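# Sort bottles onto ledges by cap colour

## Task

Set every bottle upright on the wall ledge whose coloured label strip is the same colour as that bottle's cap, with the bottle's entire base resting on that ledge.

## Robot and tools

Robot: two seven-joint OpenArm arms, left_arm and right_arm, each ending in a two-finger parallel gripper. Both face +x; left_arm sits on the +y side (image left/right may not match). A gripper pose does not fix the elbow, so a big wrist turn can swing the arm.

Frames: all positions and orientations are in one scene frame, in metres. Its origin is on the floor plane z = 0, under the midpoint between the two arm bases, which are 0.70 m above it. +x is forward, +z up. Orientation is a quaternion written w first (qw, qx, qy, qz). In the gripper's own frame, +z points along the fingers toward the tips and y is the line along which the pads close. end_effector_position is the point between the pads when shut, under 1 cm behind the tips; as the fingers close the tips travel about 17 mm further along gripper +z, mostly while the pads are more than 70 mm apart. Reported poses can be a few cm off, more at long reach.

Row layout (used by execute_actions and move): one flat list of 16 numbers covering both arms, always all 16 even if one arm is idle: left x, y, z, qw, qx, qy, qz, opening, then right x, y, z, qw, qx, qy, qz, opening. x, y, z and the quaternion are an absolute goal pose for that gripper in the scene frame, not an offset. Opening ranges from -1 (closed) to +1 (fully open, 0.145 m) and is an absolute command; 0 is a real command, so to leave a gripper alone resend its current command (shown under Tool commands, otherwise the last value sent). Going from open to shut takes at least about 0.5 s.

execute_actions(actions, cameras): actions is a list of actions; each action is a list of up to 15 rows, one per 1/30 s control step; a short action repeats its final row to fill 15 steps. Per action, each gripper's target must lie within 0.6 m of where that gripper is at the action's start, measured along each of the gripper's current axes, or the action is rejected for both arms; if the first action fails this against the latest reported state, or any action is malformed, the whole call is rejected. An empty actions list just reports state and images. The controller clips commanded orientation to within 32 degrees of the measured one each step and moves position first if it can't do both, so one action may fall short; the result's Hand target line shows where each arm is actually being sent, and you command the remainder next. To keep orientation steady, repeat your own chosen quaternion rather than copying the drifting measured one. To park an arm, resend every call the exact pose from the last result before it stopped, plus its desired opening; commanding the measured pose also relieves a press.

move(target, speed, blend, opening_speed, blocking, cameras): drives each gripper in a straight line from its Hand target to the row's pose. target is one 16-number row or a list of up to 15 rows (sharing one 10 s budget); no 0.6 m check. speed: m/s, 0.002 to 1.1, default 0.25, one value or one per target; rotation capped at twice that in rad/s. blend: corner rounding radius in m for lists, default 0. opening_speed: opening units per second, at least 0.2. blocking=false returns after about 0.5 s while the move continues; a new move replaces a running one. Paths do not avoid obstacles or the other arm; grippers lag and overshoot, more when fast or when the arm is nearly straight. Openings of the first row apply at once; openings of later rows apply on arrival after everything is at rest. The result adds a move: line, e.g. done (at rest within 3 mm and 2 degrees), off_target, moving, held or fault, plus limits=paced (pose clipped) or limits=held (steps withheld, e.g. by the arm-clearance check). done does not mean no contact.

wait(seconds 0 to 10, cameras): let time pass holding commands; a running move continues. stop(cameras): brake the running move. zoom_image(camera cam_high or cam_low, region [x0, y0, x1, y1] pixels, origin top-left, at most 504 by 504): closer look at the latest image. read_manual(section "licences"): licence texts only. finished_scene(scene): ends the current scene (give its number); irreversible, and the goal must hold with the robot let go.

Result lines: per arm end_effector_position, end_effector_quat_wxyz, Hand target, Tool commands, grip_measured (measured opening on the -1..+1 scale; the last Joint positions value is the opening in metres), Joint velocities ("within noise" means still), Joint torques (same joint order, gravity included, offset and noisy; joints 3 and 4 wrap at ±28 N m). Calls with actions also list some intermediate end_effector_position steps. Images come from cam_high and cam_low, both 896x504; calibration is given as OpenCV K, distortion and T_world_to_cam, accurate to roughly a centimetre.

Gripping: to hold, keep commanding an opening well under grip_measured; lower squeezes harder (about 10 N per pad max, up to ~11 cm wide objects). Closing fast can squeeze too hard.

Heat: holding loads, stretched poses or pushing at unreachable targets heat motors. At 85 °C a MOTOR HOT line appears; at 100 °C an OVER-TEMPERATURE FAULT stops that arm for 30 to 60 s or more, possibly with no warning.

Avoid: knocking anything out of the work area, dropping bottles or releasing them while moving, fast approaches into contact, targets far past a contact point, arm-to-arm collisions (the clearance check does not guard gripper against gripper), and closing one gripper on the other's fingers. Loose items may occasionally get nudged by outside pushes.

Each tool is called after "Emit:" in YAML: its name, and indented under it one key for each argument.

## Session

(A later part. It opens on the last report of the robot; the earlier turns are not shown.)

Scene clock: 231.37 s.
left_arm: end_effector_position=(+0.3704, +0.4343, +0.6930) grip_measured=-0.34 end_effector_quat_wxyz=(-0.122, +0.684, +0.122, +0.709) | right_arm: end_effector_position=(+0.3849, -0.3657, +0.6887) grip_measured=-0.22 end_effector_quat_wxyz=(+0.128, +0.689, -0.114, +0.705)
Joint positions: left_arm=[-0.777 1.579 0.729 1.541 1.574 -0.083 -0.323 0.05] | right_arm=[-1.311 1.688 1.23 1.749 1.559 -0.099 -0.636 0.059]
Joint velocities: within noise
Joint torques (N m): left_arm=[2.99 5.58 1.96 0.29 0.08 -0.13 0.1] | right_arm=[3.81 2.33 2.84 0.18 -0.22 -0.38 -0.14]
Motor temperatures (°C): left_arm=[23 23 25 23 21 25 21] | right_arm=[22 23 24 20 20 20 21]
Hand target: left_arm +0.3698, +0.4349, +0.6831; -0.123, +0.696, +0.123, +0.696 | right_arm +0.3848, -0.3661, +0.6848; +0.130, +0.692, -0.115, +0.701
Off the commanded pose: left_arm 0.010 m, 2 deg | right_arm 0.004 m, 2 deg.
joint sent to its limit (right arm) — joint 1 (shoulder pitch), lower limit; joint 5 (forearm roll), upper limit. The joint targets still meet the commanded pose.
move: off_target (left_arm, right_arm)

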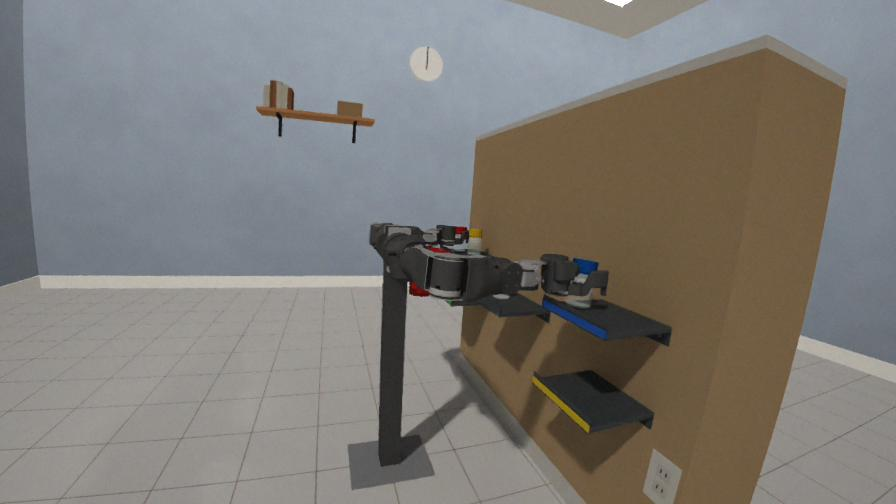

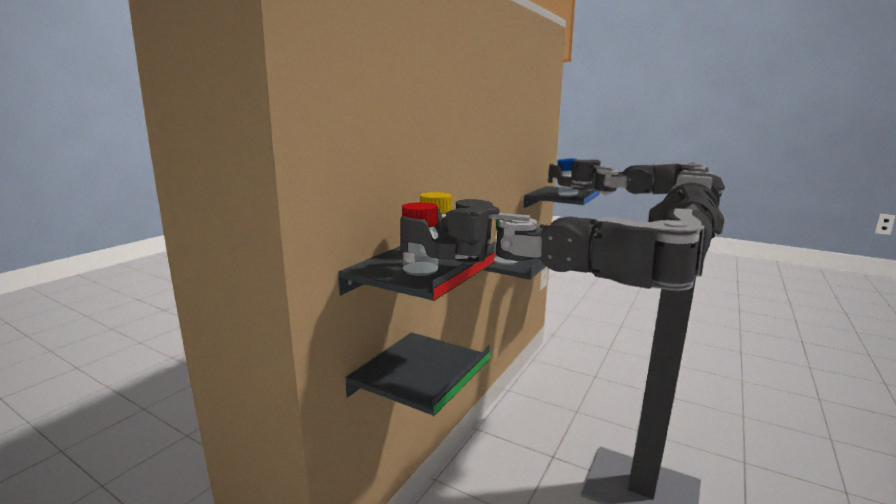

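Emit:
move:
  target: [0.37,0.435,0.690,-0.1228,0.6964,0.1228,0.6964,-0.8,0.385,-0.366,0.678,0.1228,0.6964,-0.1228,0.6964,-0.7]
  speed: 0.03
  cameras: ["cam_high"]

Emit:
zoom_image:
  camera: "cam_high"
  region: [500, 210, 680, 390]

Scene clock: 244.20 s.
left_arm: end_effector_position=(+0.3706, +0.4343, +0.6936) grip_measured=-0.34 end_effector_quat_wxyz=(-0.123, +0.691, +0.121, +0.702) | right_arm: end_effector_position=(+0.3849, -0.3655, +0.6879) grip_measured=-0.22 end_effector_quat_wxyz=(+0.126, +0.680, -0.116, +0.713)
Joint positions: left_arm=[-0.762 1.579 0.731 1.541 1.573 -0.046 -0.323 0.05] | right_arm=[-1.306 1.692 1.204 1.747 1.55 -0.142 -0.64 0.059]
Joint velocities: within noise
Joint torques (N m): left_arm=[4.89 5.42 3.38 0.43 0.04 -0.25 0.1] | right_arm=[3.02 2.41 1.73 0.06 0.05 0.01 -0.11]
Motor temperatures (°C): left_arm=[22 23 24 22 21 25 21] | right_arm=[22 23 24 19 20 20 21]
Hand target: left_arm +0.3700, +0.4349, +0.6900; -0.123, +0.696, +0.123, +0.696 | right_arm +0.3847, -0.3661, +0.6780; +0.129, +0.693, -0.117, +0.700
Off the commanded pose: left_arm 0.004 m, 1 deg | right_arm 0.010 m, 3 deg.
joint sent to its limit (right arm) — joint 1 (shoulder pitch), lower limit; joint 5 (forearm roll), upper limit. The joint targets still meet the commanded pose.
move: off_target (left_arm, right_arm)
Images, in order (width x height): cam_high 896x504.

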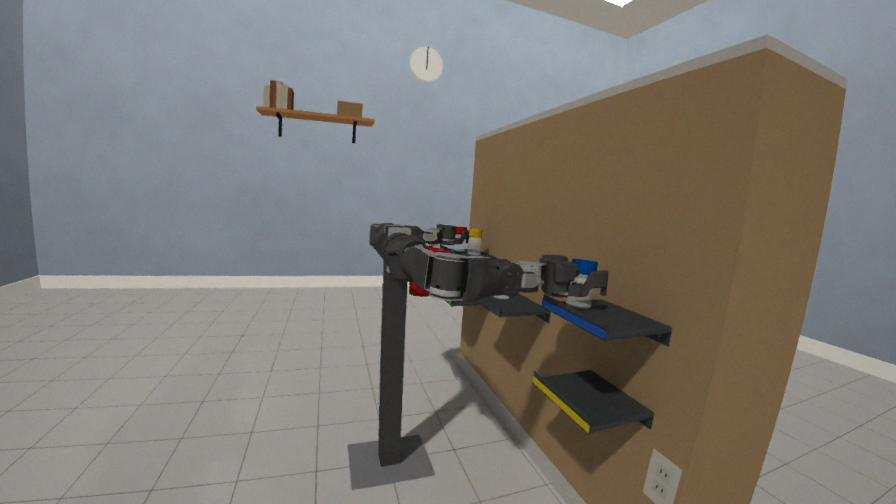

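Scaled by 2.800 from the camera's 896x504 image, which has a finer 1280x720 frame.

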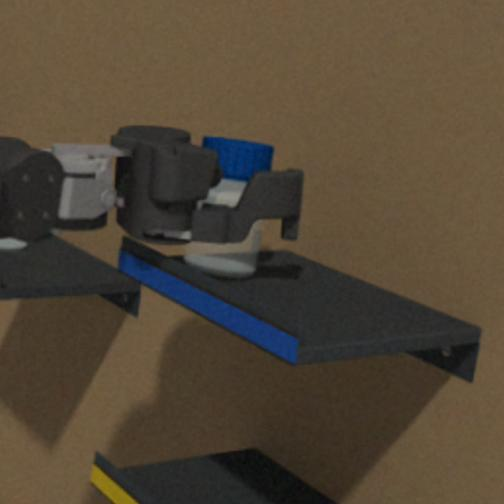

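Emit:
move:
  target:
    - [0.37,0.435,0.693,-0.1228,0.6964,0.1228,0.6964,-0.8,0.385,-0.366,0.686,0.1228,0.6964,-0.1228,0.6964,-0.7]
    - [0.37,0.435,0.694,-0.1228,0.6964,0.1228,0.6964,0.0,0.385,-0.366,0.688,0.1228,0.6964,-0.1228,0.6964,0.2]
  speed: 0.05
  opening_speed: 0.8

Emit:
zoom_image:
  camera: "cam_low"
  region: [320, 180, 500, 310]

Emit:
zoom_image:
  camera: "cam_high"
  region: [500, 210, 680, 390]

Scene clock: 255.07 s.
left_arm: end_effector_position=(+0.3707, +0.4344, +0.6943) grip_measured=+0.00 end_effector_quat_wxyz=(-0.123, +0.696, +0.121, +0.697) | right_arm: end_effector_position=(+0.3851, -0.3658, +0.6880) grip_measured=+0.20 end_effector_quat_wxyz=(+0.130, +0.691, -0.114, +0.702)
Joint positions: left_arm=[-0.748 1.579 0.731 1.541 1.574 -0.018 -0.323 0.076] | right_arm=[-1.31 1.69 1.229 1.748 1.558 -0.091 -0.64 0.09]
Joint velocities: within noise
Joint torques (N m): left_arm=[5.5 5.42 3.84 0.5 -0.02 -0.54 0.1] | right_arm=[3.78 1.62 5.76 0.38 -0.2 -0.23 -0.01]
Motor temperatures (°C): left_arm=[23 24 25 22 21 25 21] | right_arm=[22 23 23 19 20 20 21]
Hand target: left_arm +0.3700, +0.4349, +0.6940; -0.123, +0.696, +0.123, +0.696 | right_arm +0.3849, -0.3660, +0.6881; +0.130, +0.691, -0.114, +0.701
Off the commanded pose: left_arm 0.001 m, 0 deg | right_arm 0.000 m, 2 deg.
joint sent to its limit (right arm) — joint 1 (shoulder pitch), lower limit; joint 5 (forearm roll), upper limit. The joint targets still meet the commanded pose.
move: done

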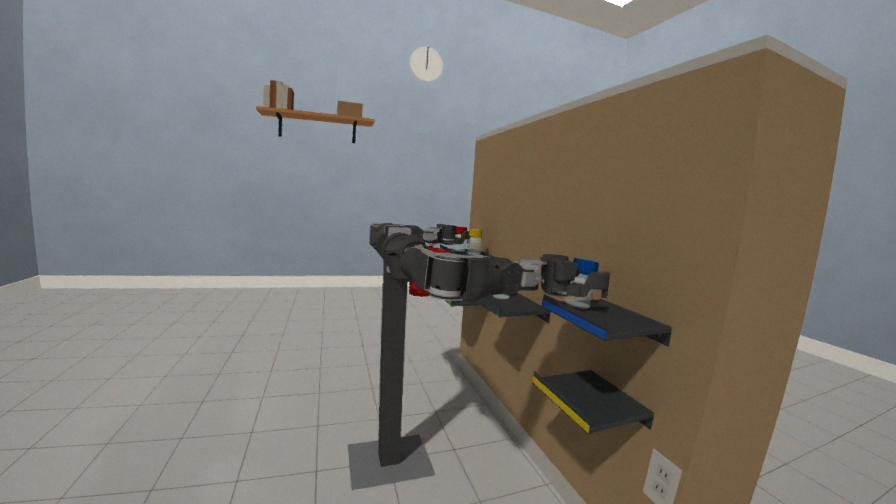

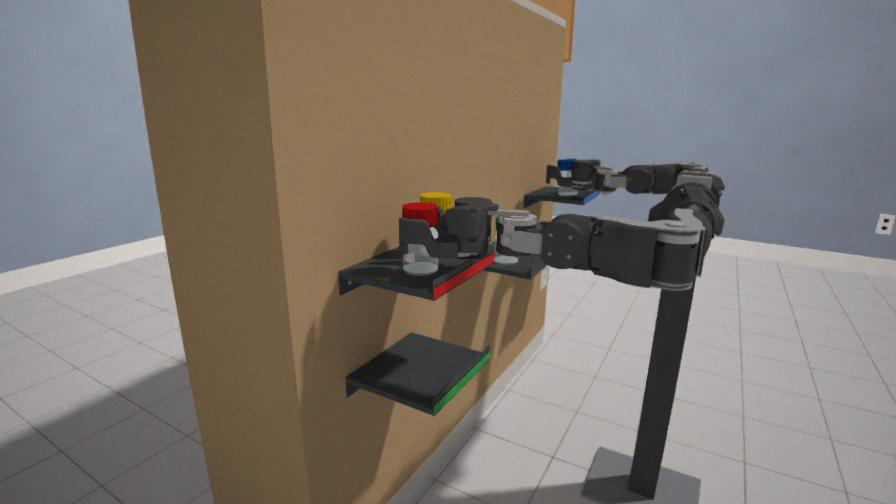

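Scaled by 2.800 from the camera's 896x504 image, which has a finer 1280x720 frame.

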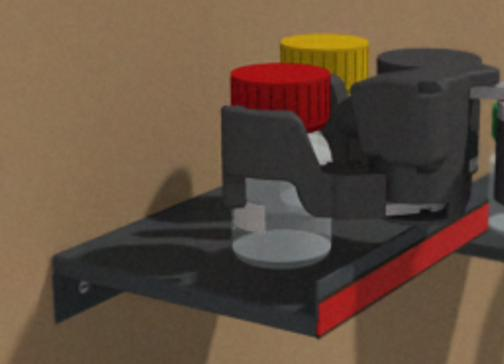

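Scaled by 2.800 from the camera's 896x504 image, which has a finer 1280x720 frame.

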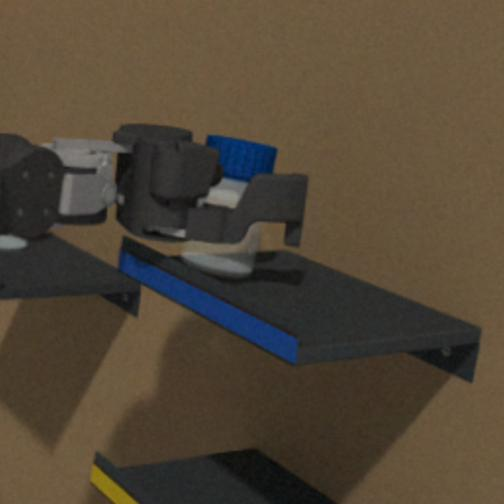

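Emit:
move:
  target: [0.345,0.426,0.694,-0.1228,0.6964,0.1228,0.6964,0.0,0.36,-0.357,0.688,0.1228,0.6964,-0.1228,0.6964,0.2]
  speed: 0.04

Emit:
zoom_image:
  camera: "cam_low"
  region: [500, 130, 620, 220]

Emit:
zoom_image:
  camera: "cam_high"
  region: [500, 210, 680, 390]

Scene clock: 264.23 s.
left_arm: end_effector_position=(+0.3459, +0.4245, +0.6942) grip_measured=+0.00 end_effector_quat_wxyz=(-0.120, +0.696, +0.120, +0.697) | right_arm: end_effector_position=(+0.3602, -0.3563, +0.6873) grip_measured=+0.20 end_effector_quat_wxyz=(+0.121, +0.696, -0.121, +0.697)
Joint positions: left_arm=[-0.711 1.412 0.814 1.691 1.462 0.109 -0.346 0.076] | right_arm=[-1.279 1.586 1.229 1.898 1.558 -0.049 -0.686 0.09]
Joint velocities: within noise
Joint torques (N m): left_arm=[4.31 5.5 3.96 1.05 -0.09 -0.51 -0.05] | right_arm=[3.97 2.1 5.05 0.42 -0.22 -0.25 -0.14]
Motor temperatures (°C): left_arm=[23 24 25 22 21 25 21] | right_arm=[22 23 24 19 20 20 21]
Hand target: left_arm +0.3450, +0.4260, +0.6940; -0.123, +0.696, +0.123, +0.696 | right_arm +0.3600, -0.3570, +0.6881; +0.123, +0.696, -0.123, +0.697
Off the commanded pose: left_arm 0.002 m, 0 deg | right_arm 0.001 m, 0 deg.
joint sent to its limit (right arm) — joint 5 (forearm roll), upper limit. The joint targets still meet the commanded pose.
move: done

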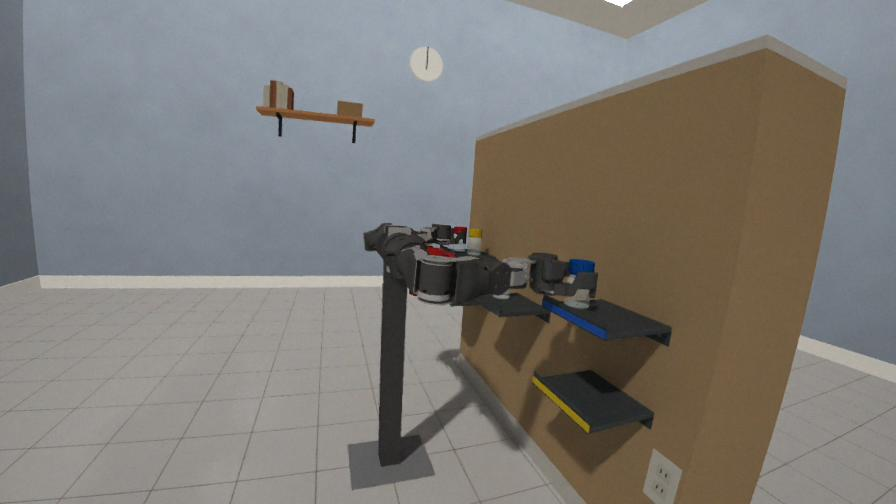

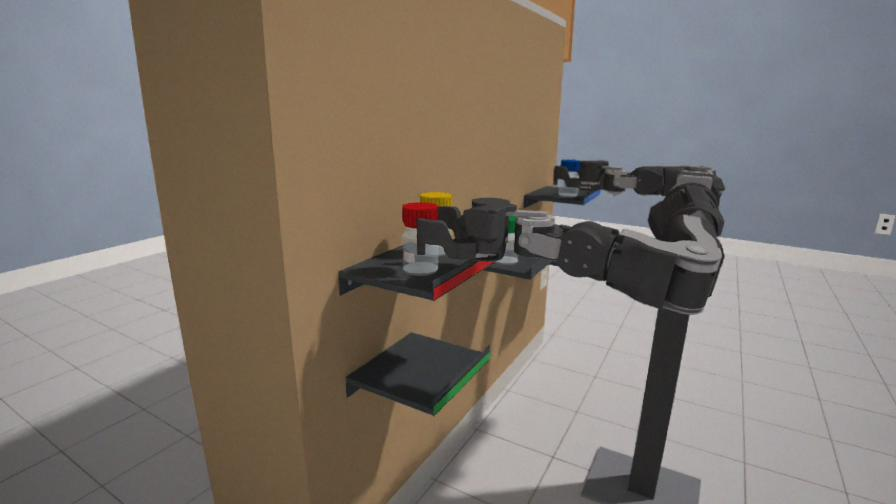

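Scaled by 4.200 from the camera's 896x504 image, which has a finer 1280x720 frame.

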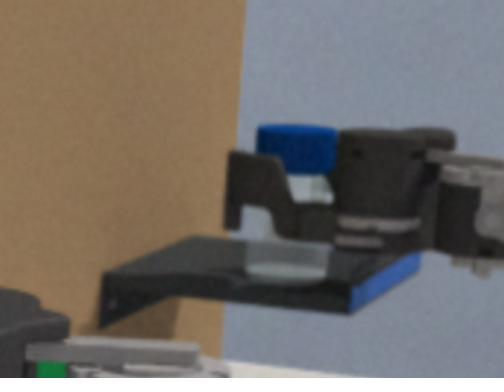

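Scaled by 2.800 from the camera's 896x504 image, which has a finer 1280x720 frame.

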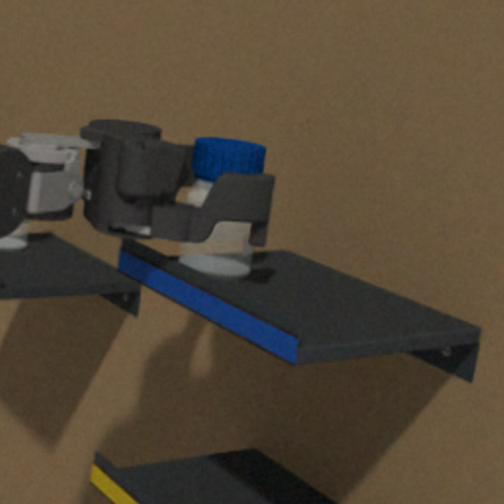

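Emit:
move:
  target:
    - [0.23,0.385,0.694,-0.1228,0.6964,0.1228,0.6964,0.0,0.24,-0.313,0.69,0.1228,0.6964,-0.1228,0.6964,0.2]
    - [0.215,0.23,0.68,0,0.7071,0,0.7071,0.4,0.22,-0.29,0.60,0.1228,0.6964,-0.1228,0.6964,0.4]
    - [0.26,0.10,0.62,0.1228,0.6964,-0.1228,0.6964,0.4,0.23,-0.28,0.50,0.1228,0.6964,-0.1228,0.6964,0.4]
    - [0.305,0.064,0.60,0.1228,0.6964,-0.1228,0.6964,0.4,0.23,-0.28,0.50,0.1228,0.6964,-0.1228,0.6964,0.4]
  speed: [0.12,0.25,0.25,0.2]

Emit:
zoom_image:
  camera: "cam_low"
  region: [400, 180, 600, 300]

Emit:
zoom_image:
  camera: "cam_high"
  region: [420, 210, 680, 390]

Scene clock: 289.90 s.
left_arm: end_effector_position=(+0.3046, +0.0632, +0.6028) grip_measured=+0.40 end_effector_quat_wxyz=(+0.126, +0.693, -0.123, +0.699) | right_arm: end_effector_position=(+0.2298, -0.2813, +0.5001) grip_measured=+0.40 end_effector_quat_wxyz=(+0.125, +0.697, -0.125, +0.695)
Joint positions: left_arm=[0.096 0.508 -0.528 2.28 0.545 0.451 -0.457 0.105] | right_arm=[-0.744 0.723 -0.042 2.072 0.51 -0.352 -0.733 0.105]
Joint velocities: within noise
Joint torques (N m): left_arm=[3.36 1.04 0.81 3.74 -0.11 -0.5 -0.04] | right_arm=[0.25 3.18 1.47 3.51 -0.33 -0.45 0.12]
Motor temperatures (°C): left_arm=[23 24 26 22 21 25 21] | right_arm=[22 23 24 19 20 20 21]
Hand target: left_arm +0.3050, +0.0640, +0.6001; +0.123, +0.696, -0.123, +0.696 | right_arm +0.2300, -0.2800, +0.5001; +0.123, +0.696, -0.123, +0.696
Off the commanded pose: left_arm 0.003 m, 1 deg | right_arm 0.001 m, 0 deg.
move: done; target 2's new opening was sent with left_arm's hand 0.001 m and 21 deg from that target

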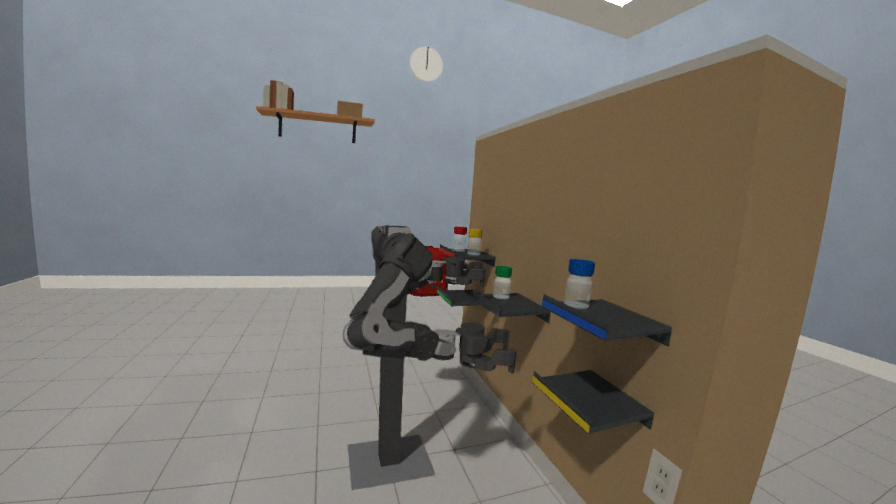

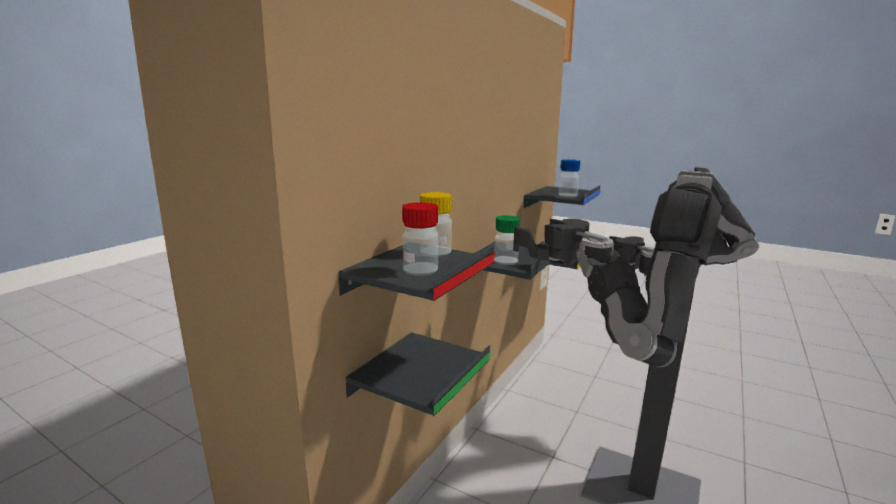

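Scaled by 2.520 from the camera's 896x504 image, which has a finer 1280x720 frame.

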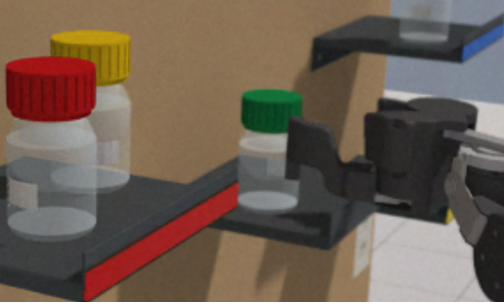

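Scaled by 1.938 from the camera's 896x504 image, which has a finer 1280x720 frame.

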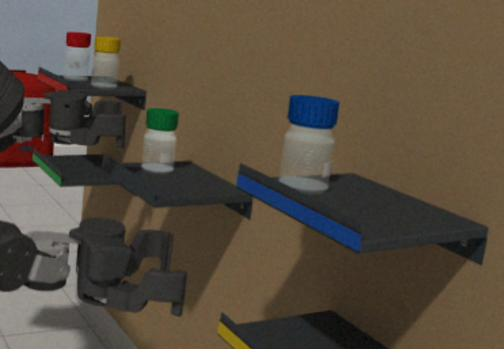

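Emit:
move:
  target:
    - [0.398,0.030,0.598,0.1228,0.6964,-0.1228,0.6964,0.4,0.23,-0.28,0.50,0.1228,0.6964,-0.1228,0.6964,0.4]
    - [0.398,0.030,0.598,0.1228,0.6964,-0.1228,0.6964,-0.6,0.23,-0.28,0.50,0.1228,0.6964,-0.1228,0.6964,0.4]
  speed: 0.12
  opening_speed: 1.5

Emit:
zoom_image:
  camera: "cam_low"
  region: [440, 180, 600, 300]

Emit:
zoom_image:
  camera: "cam_high"
  region: [430, 230, 570, 340]

Scene clock: 300.23 s.
left_arm: end_effector_position=(+0.3982, +0.0309, +0.6006) grip_measured=-0.52 end_effector_quat_wxyz=(+0.122, +0.694, -0.121, +0.699) | right_arm: end_effector_position=(+0.2298, -0.2813, +0.5001) grip_measured=+0.40 end_effector_quat_wxyz=(+0.125, +0.697, -0.125, +0.695)
Joint positions: left_arm=[0.484 0.294 -0.621 1.797 0.552 0.42 -0.385 0.037] | right_arm=[-0.744 0.723 -0.042 2.072 0.51 -0.352 -0.733 0.105]
Joint velocities: within noise
Joint torques (N m): left_arm=[6.95 -0.15 0.9 3.74 -0.02 -0.65 0.19] | right_arm=[0.09 3.18 1.42 3.48 -0.32 -0.45 0.14]
Motor temperatures (°C): left_arm=[23 23 25 22 21 25 21] | right_arm=[22 23 24 20 20 20 21]
Hand target: left_arm +0.3980, +0.0300, +0.5979; +0.123, +0.697, -0.123, +0.696 | right_arm +0.2300, -0.2800, +0.5001; +0.123, +0.696, -0.123, +0.696
Off the commanded pose: left_arm 0.003 m, 0 deg | right_arm 0.001 m, 0 deg.
move: done

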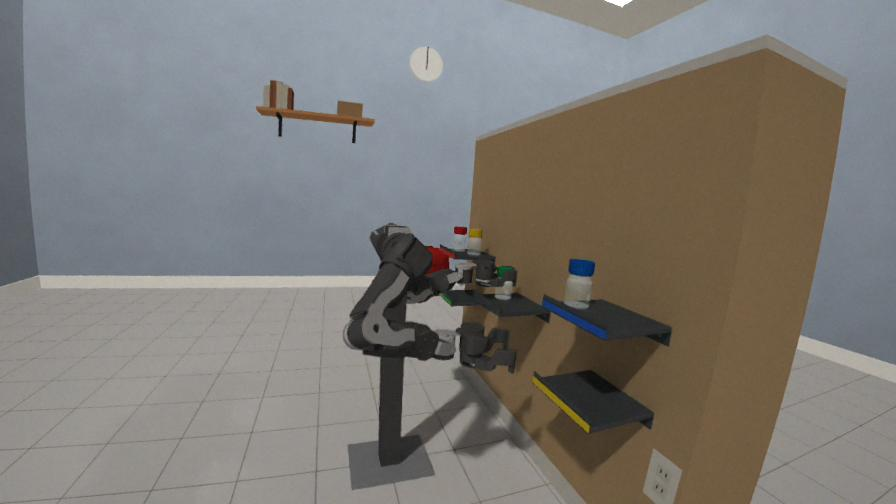

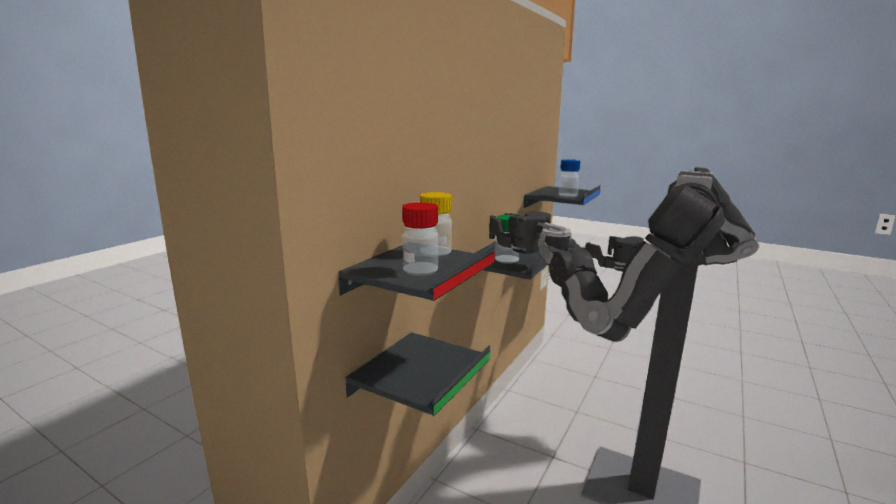

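Scaled by 3.150 from the camera's 896x504 image, which has a finer 1280x720 frame.

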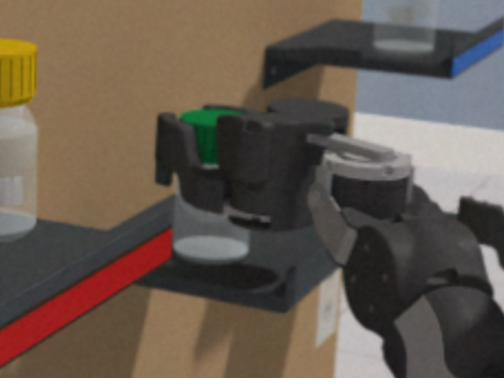

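Scaled by 3.600 from the camera's 896x504 image, which has a finer 1280x720 frame.

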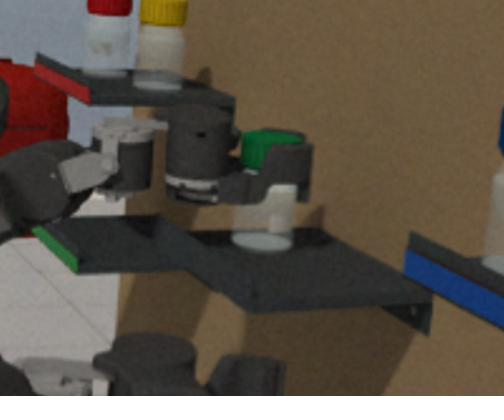

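Emit:
move:
  target:
    - [0.398,0.030,0.600,0.1228,0.6964,-0.1228,0.6964,-0.85,0.23,-0.28,0.50,0.1228,0.6964,-0.1228,0.6964,0.4]
    - [0.398,0.030,0.643,0.1228,0.6964,-0.1228,0.6964,-0.85,0.23,-0.28,0.50,0.1228,0.6964,-0.1228,0.6964,0.4]
    - [0.28,0.09,0.643,0.0616,0.7044,-0.0616,0.7044,-0.85,0.23,-0.28,0.50,0.1228,0.6964,-0.1228,0.6964,0.4]
  speed: [0.05,0.08,0.15]

Emit:
zoom_image:
  camera: "cam_low"
  region: [440, 180, 600, 300]

Scene clock: 319.03 s.
left_arm: end_effector_position=(+0.2809, +0.0895, +0.6421) grip_measured=-0.56 end_effector_quat_wxyz=(+0.051, +0.647, -0.042, +0.760) | right_arm: end_effector_position=(+0.2298, -0.2813, +0.5001) grip_measured=+0.40 end_effector_quat_wxyz=(+0.125, +0.697, -0.125, +0.695)
Joint positions: left_arm=[0.011 0.438 -0.549 2.433 0.34 0.457 -0.663 0.034] | right_arm=[-0.744 0.723 -0.042 2.072 0.51 -0.352 -0.733 0.105]
Joint velocities: within noise
Joint torques (N m): left_arm=[2.94 0.8 0.32 4.08 -0.29 -0.79 0.05] | right_arm=[0.28 3.2 1.48 3.48 -0.32 -0.45 0.14]
Motor temperatures (°C): left_arm=[24 22 24 22 21 25 21] | right_arm=[21 23 23 20 20 20 21]
Hand target: left_arm +0.2808, +0.0897, +0.6425; +0.051, +0.645, -0.041, +0.761 | right_arm +0.2300, -0.2800, +0.5001; +0.123, +0.696, -0.123, +0.696
Off the commanded pose: left_arm 0.001 m, 9 deg | right_arm 0.001 m, 0 deg.
joint read past its limit (left arm) — joint 4 (elbow), upper limit, where the elbow is as bent as it goes.
joint sent to its limit (left arm) — joint 4 (elbow), upper limit, where the elbow is as bent as it goes. The joint targets are off in orientation, not in position.
move: off_target (left_arm)

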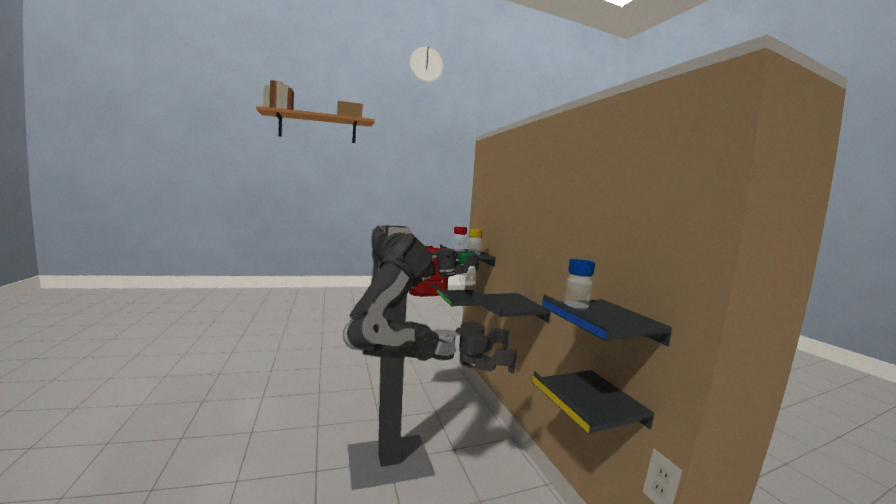

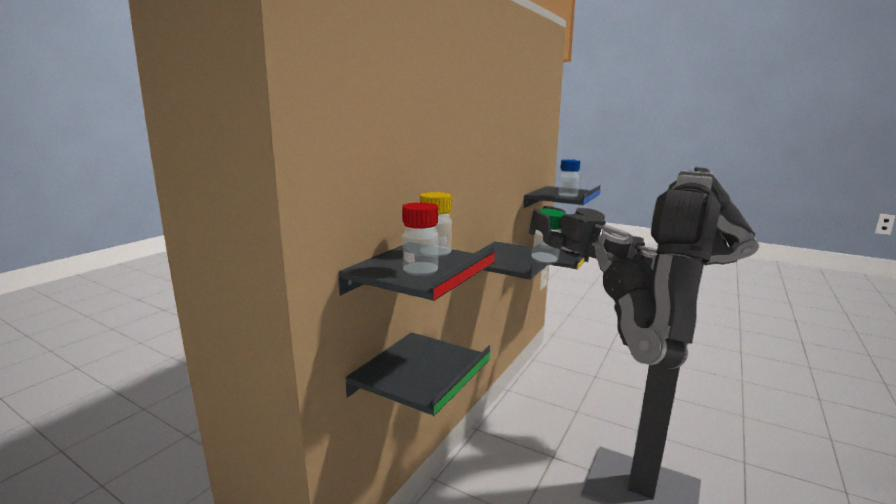

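Scaled by 3.150 from the camera's 896x504 image, which has a finer 1280x720 frame.

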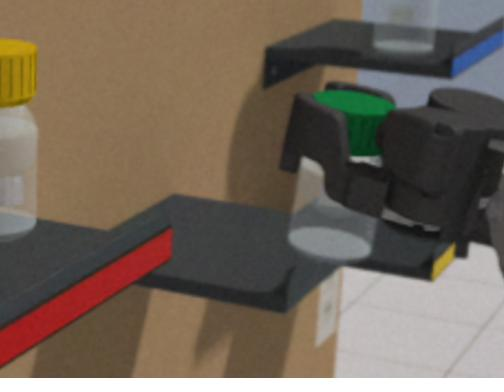

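Held well. Carry to green ledge.

Emit:
move:
  target:
    - [0.24,0.19,0.60,0,0.7071,0,0.7071,-0.85,0.23,-0.28,0.50,0.1228,0.6964,-0.1228,0.6964,0.4]
    - [0.23,0.29,0.54,-0.0616,0.7044,0.0616,0.7044,-0.85,0.23,-0.28,0.50,0.1228,0.6964,-0.1228,0.6964,0.4]
    - [0.25,0.38,0.536,-0.1228,0.6964,0.1228,0.6964,-0.85,0.23,-0.28,0.50,0.1228,0.6964,-0.1228,0.6964,0.4]
    - [0.38,0.42,0.536,-0.1228,0.6964,0.1228,0.6964,-0.85,0.23,-0.28,0.50,0.1228,0.6964,-0.1228,0.6964,0.4]
    - [0.38,0.42,0.512,-0.1228,0.6964,0.1228,0.6964,-0.85,0.23,-0.28,0.50,0.1228,0.6964,-0.1228,0.6964,0.4]
    - [0.38,0.42,0.492,-0.1228,0.6964,0.1228,0.6964,-0.85,0.23,-0.28,0.50,0.1228,0.6964,-0.1228,0.6964,0.4]
  blend: [0.03,0.03,0,0,0,0]
  speed: [0.2,0.2,0.2,0.15,0.1,0.025]

Emit:
zoom_image:
  camera: "cam_low"
  region: [330, 220, 530, 420]

Emit:
zoom_image:
  camera: "cam_high"
  region: [420, 220, 560, 330]

Scene clock: 338.73 s.
left_arm: end_effector_position=(+0.3818, +0.4231, +0.5119) grip_measured=-0.56 end_effector_quat_wxyz=(-0.128, +0.673, +0.120, +0.719) | right_arm: end_effector_position=(+0.2298, -0.2813, +0.5001) grip_measured=+0.40 end_effector_quat_wxyz=(+0.125, +0.697, -0.125, +0.695)
Joint positions: left_arm=[0.194 0.913 -0.292 1.125 0.978 -0.362 -0.164 0.034] | right_arm=[-0.744 0.723 -0.042 2.072 0.51 -0.352 -0.733 0.105]
Joint velocities: within noise
Joint torques (N m): left_arm=[3.13 4.39 -0.2 1.11 0.32 0.42 0.15] | right_arm=[0.2 3.1 1.44 3.48 -0.34 -0.45 0.14]
Motor temperatures (°C): left_arm=[23 22 24 22 21 25 21] | right_arm=[21 23 23 20 20 20 21]
Hand target: left_arm +0.3791, +0.4197, +0.4924; -0.123, +0.696, +0.123, +0.696 | right_arm +0.2300, -0.2800, +0.5001; +0.123, +0.696, -0.123, +0.696
Off the commanded pose: left_arm 0.020 m, 4 deg | right_arm 0.001 m, 0 deg.
move: off_target (left_arm)

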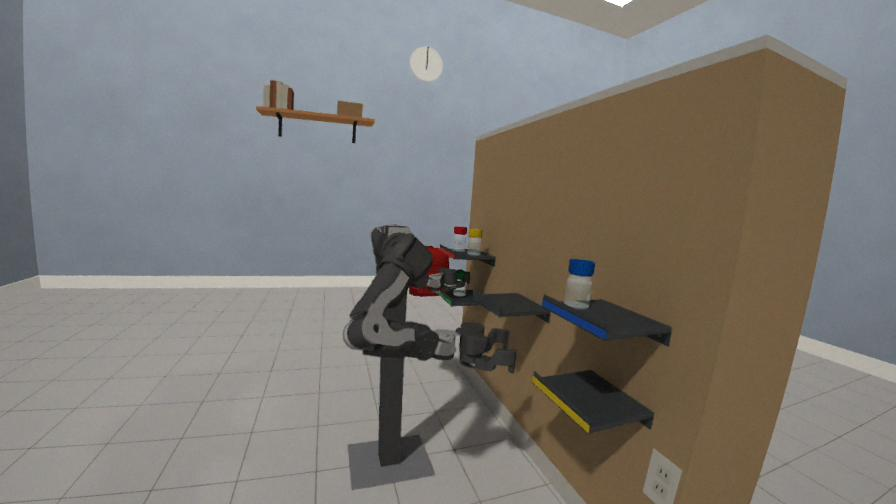

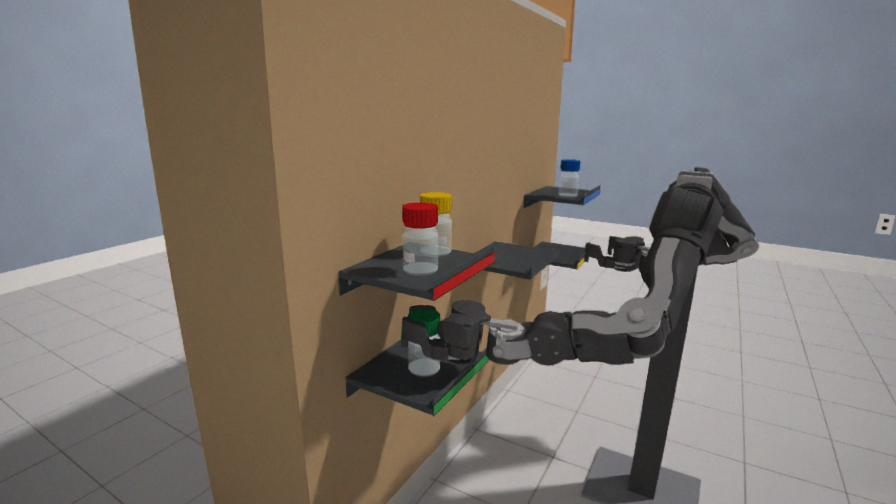

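Scaled by 2.520 from the camera's 896x504 image, which has a finer 1280x720 frame.

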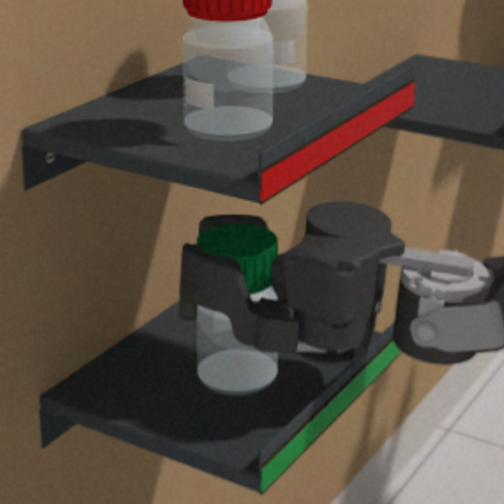

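Scaled by 3.600 from the camera's 896x504 image, which has a finer 1280x720 frame.

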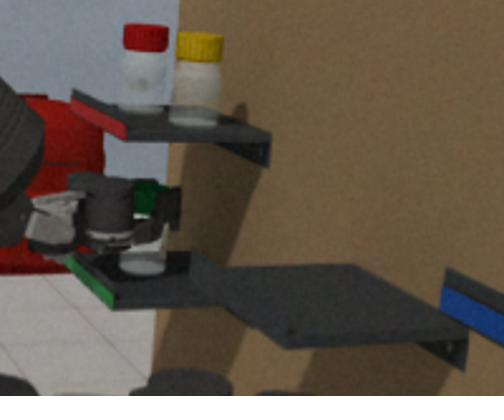

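Emit:
move:
  target:
    - [0.38,0.42,0.510,-0.1228,0.6964,0.1228,0.6964,-0.85,0.23,-0.28,0.50,0.1228,0.6964,-0.1228,0.6964,0.4]
    - [0.38,0.42,0.513,-0.1228,0.6964,0.1228,0.6964,0.15,0.23,-0.28,0.50,0.1228,0.6964,-0.1228,0.6964,0.4]
    - [0.35,0.409,0.513,-0.1228,0.6964,0.1228,0.6964,0.15,0.23,-0.28,0.50,0.1228,0.6964,-0.1228,0.6964,0.4]
    - [0.23,0.365,0.515,-0.1228,0.6964,0.1228,0.6964,0.15,0.23,-0.28,0.50,0.1228,0.6964,-0.1228,0.6964,0.4]
  speed: [0.05,0.05,0.05,0.2]
  opening_speed: 0.9

Emit:
zoom_image:
  camera: "cam_low"
  region: [330, 170, 530, 420]

Emit:
zoom_image:
  camera: "cam_high"
  region: [420, 210, 560, 330]

Scene clock: 371.23 s.
left_arm: end_effector_position=(+0.2299, +0.3650, +0.5141) grip_measured=+0.15 end_effector_quat_wxyz=(-0.122, +0.698, +0.122, +0.695) | right_arm: end_effector_position=(+0.2298, -0.2813, +0.5001) grip_measured=+0.40 end_effector_quat_wxyz=(+0.125, +0.697, -0.125, +0.695)
Joint positions: left_arm=[-0.982 0.935 0.312 1.912 0.909 -0.528 -0.461 0.087] | right_arm=[-0.744 0.723 -0.042 2.072 0.51 -0.352 -0.733 0.105]
Joint velocities: within noise
Joint torques (N m): left_arm=[0.59 3.39 2.63 3.54 -0.11 -0.63 0.04] | right_arm=[0.15 3.23 1.44 3.45 -0.34 -0.45 0.14]
Motor temperatures (°C): left_arm=[22 23 23 22 21 25 21] | right_arm=[21 23 23 20 20 20 21]
Hand target: left_arm +0.2300, +0.3650, +0.5150; -0.123, +0.696, +0.123, +0.696 | right_arm +0.2300, -0.2800, +0.5001; +0.123, +0.696, -0.123, +0.696
Off the commanded pose: left_arm 0.001 m, 0 deg | right_arm 0.001 m, 0 deg.
move: done

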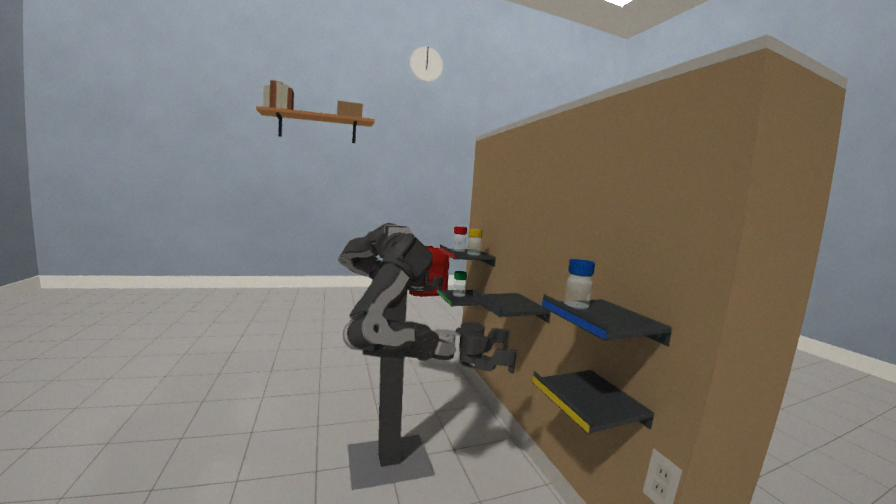

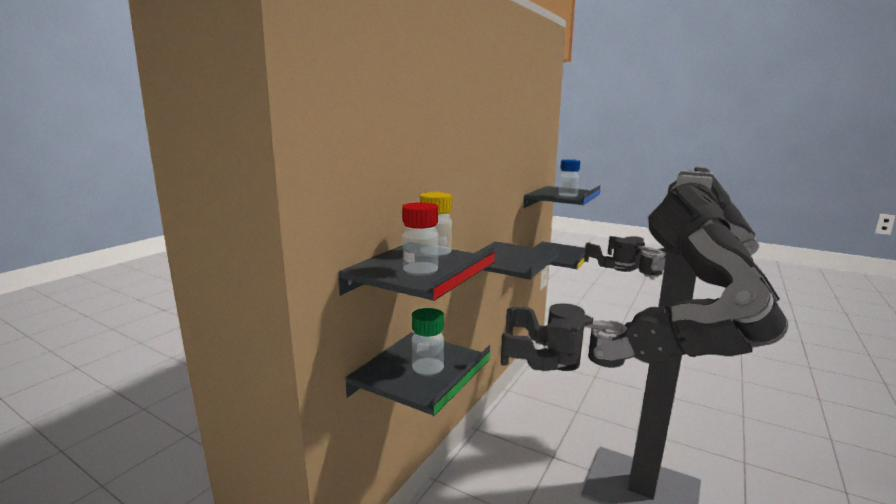

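Scaled by 2.016 from the camera's 896x504 image, which has a finer 1280x720 frame.

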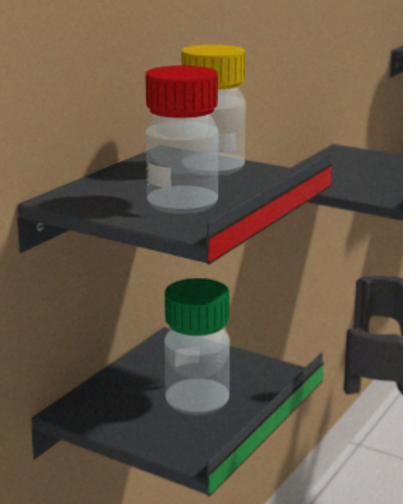

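Scaled by 3.600 from the camera's 896x504 image, which has a finer 1280x720 frame.

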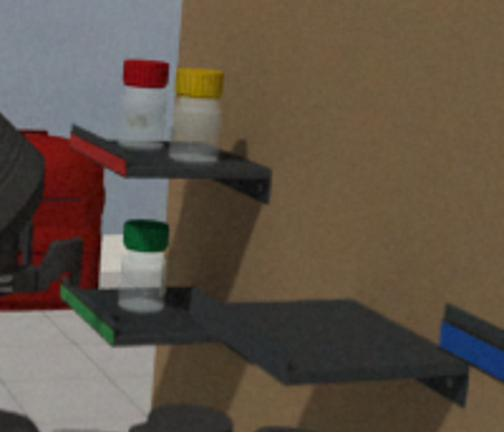

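Emit:
move:
  target:
    - [0.215,0.30,0.62,-0.0923,0.701,0.0923,0.701,0.1,0.23,-0.28,0.50,0.1228,0.6964,-0.1228,0.6964,0.4]
    - [0.245,0.272,0.697,-0.0923,0.701,0.0923,0.701,0.1,0.23,-0.28,0.50,0.1228,0.6964,-0.1228,0.6964,0.4]
    - [0.325,0.294,0.697,-0.0923,0.701,0.0923,0.701,0.1,0.23,-0.28,0.50,0.1228,0.6964,-0.1228,0.6964,0.4]
  blend: [0.03,0,0]
  speed: [0.25,0.25,0.15]

Emit:
zoom_image:
  camera: "cam_low"
  region: [380, 170, 540, 300]

Emit:
zoom_image:
  camera: "cam_high"
  region: [430, 210, 510, 270]

Scene clock: 399.27 s.
left_arm: end_effector_position=(+0.3248, +0.2953, +0.6996) grip_measured=+0.10 end_effector_quat_wxyz=(-0.095, +0.698, +0.094, +0.703) | right_arm: end_effector_position=(+0.2298, -0.2813, +0.5001) grip_measured=+0.40 end_effector_quat_wxyz=(+0.125, +0.697, -0.125, +0.695)
Joint positions: left_arm=[-1.362 1.518 1.378 2.219 1.565 0.015 -0.864 0.083] | right_arm=[-0.744 0.723 -0.042 2.072 0.51 -0.352 -0.733 0.105]
Joint velocities: within noise
Joint torques (N m): left_arm=[3.13 1.52 2.19 0.49 -0.21 -0.53 0.22] | right_arm=[0.2 3.2 1.47 3.44 -0.33 -0.47 0.15]
Motor temperatures (°C): left_arm=[22 23 24 22 21 25 21] | right_arm=[21 23 22 21 20 20 21]
Hand target: left_arm +0.3250, +0.2940, +0.6971; -0.092, +0.701, +0.092, +0.701 | right_arm +0.2300, -0.2800, +0.5001; +0.123, +0.696, -0.123, +0.696
Off the commanded pose: left_arm 0.003 m, 1 deg | right_arm 0.001 m, 0 deg.
move: done

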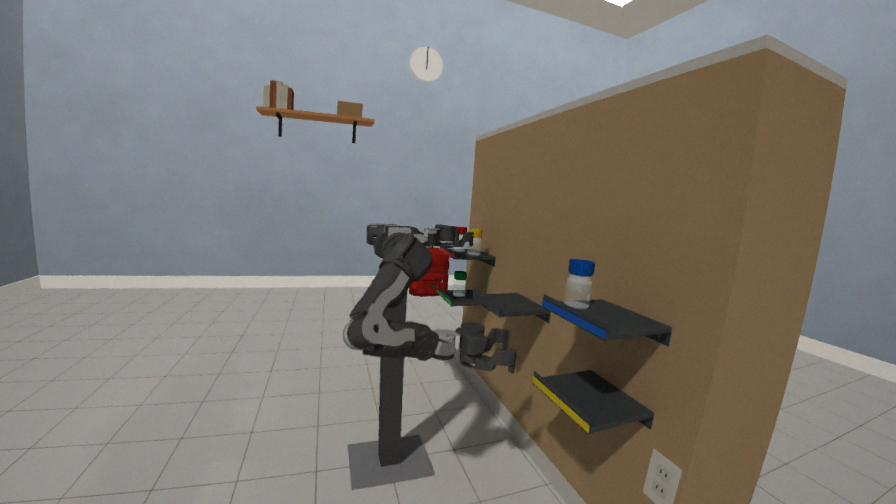

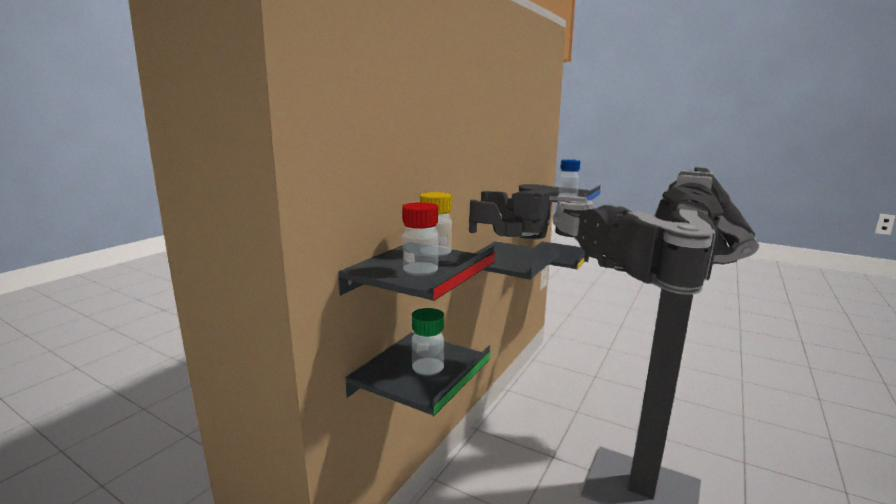

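Scaled by 3.150 from the camera's 896x504 image, which has a finer 1280x720 frame.

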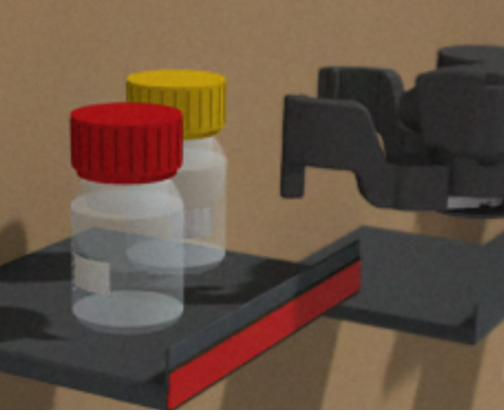

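Scaled by 6.300 from the camera's 896x504 image, which has a finer 1280x720 frame.

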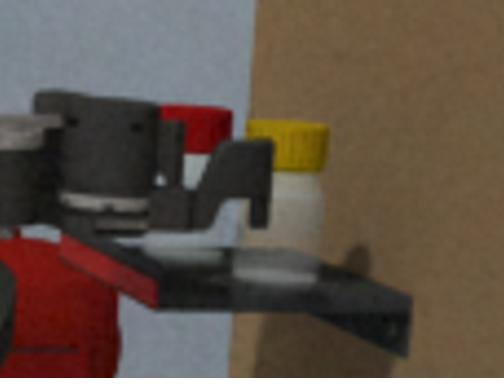

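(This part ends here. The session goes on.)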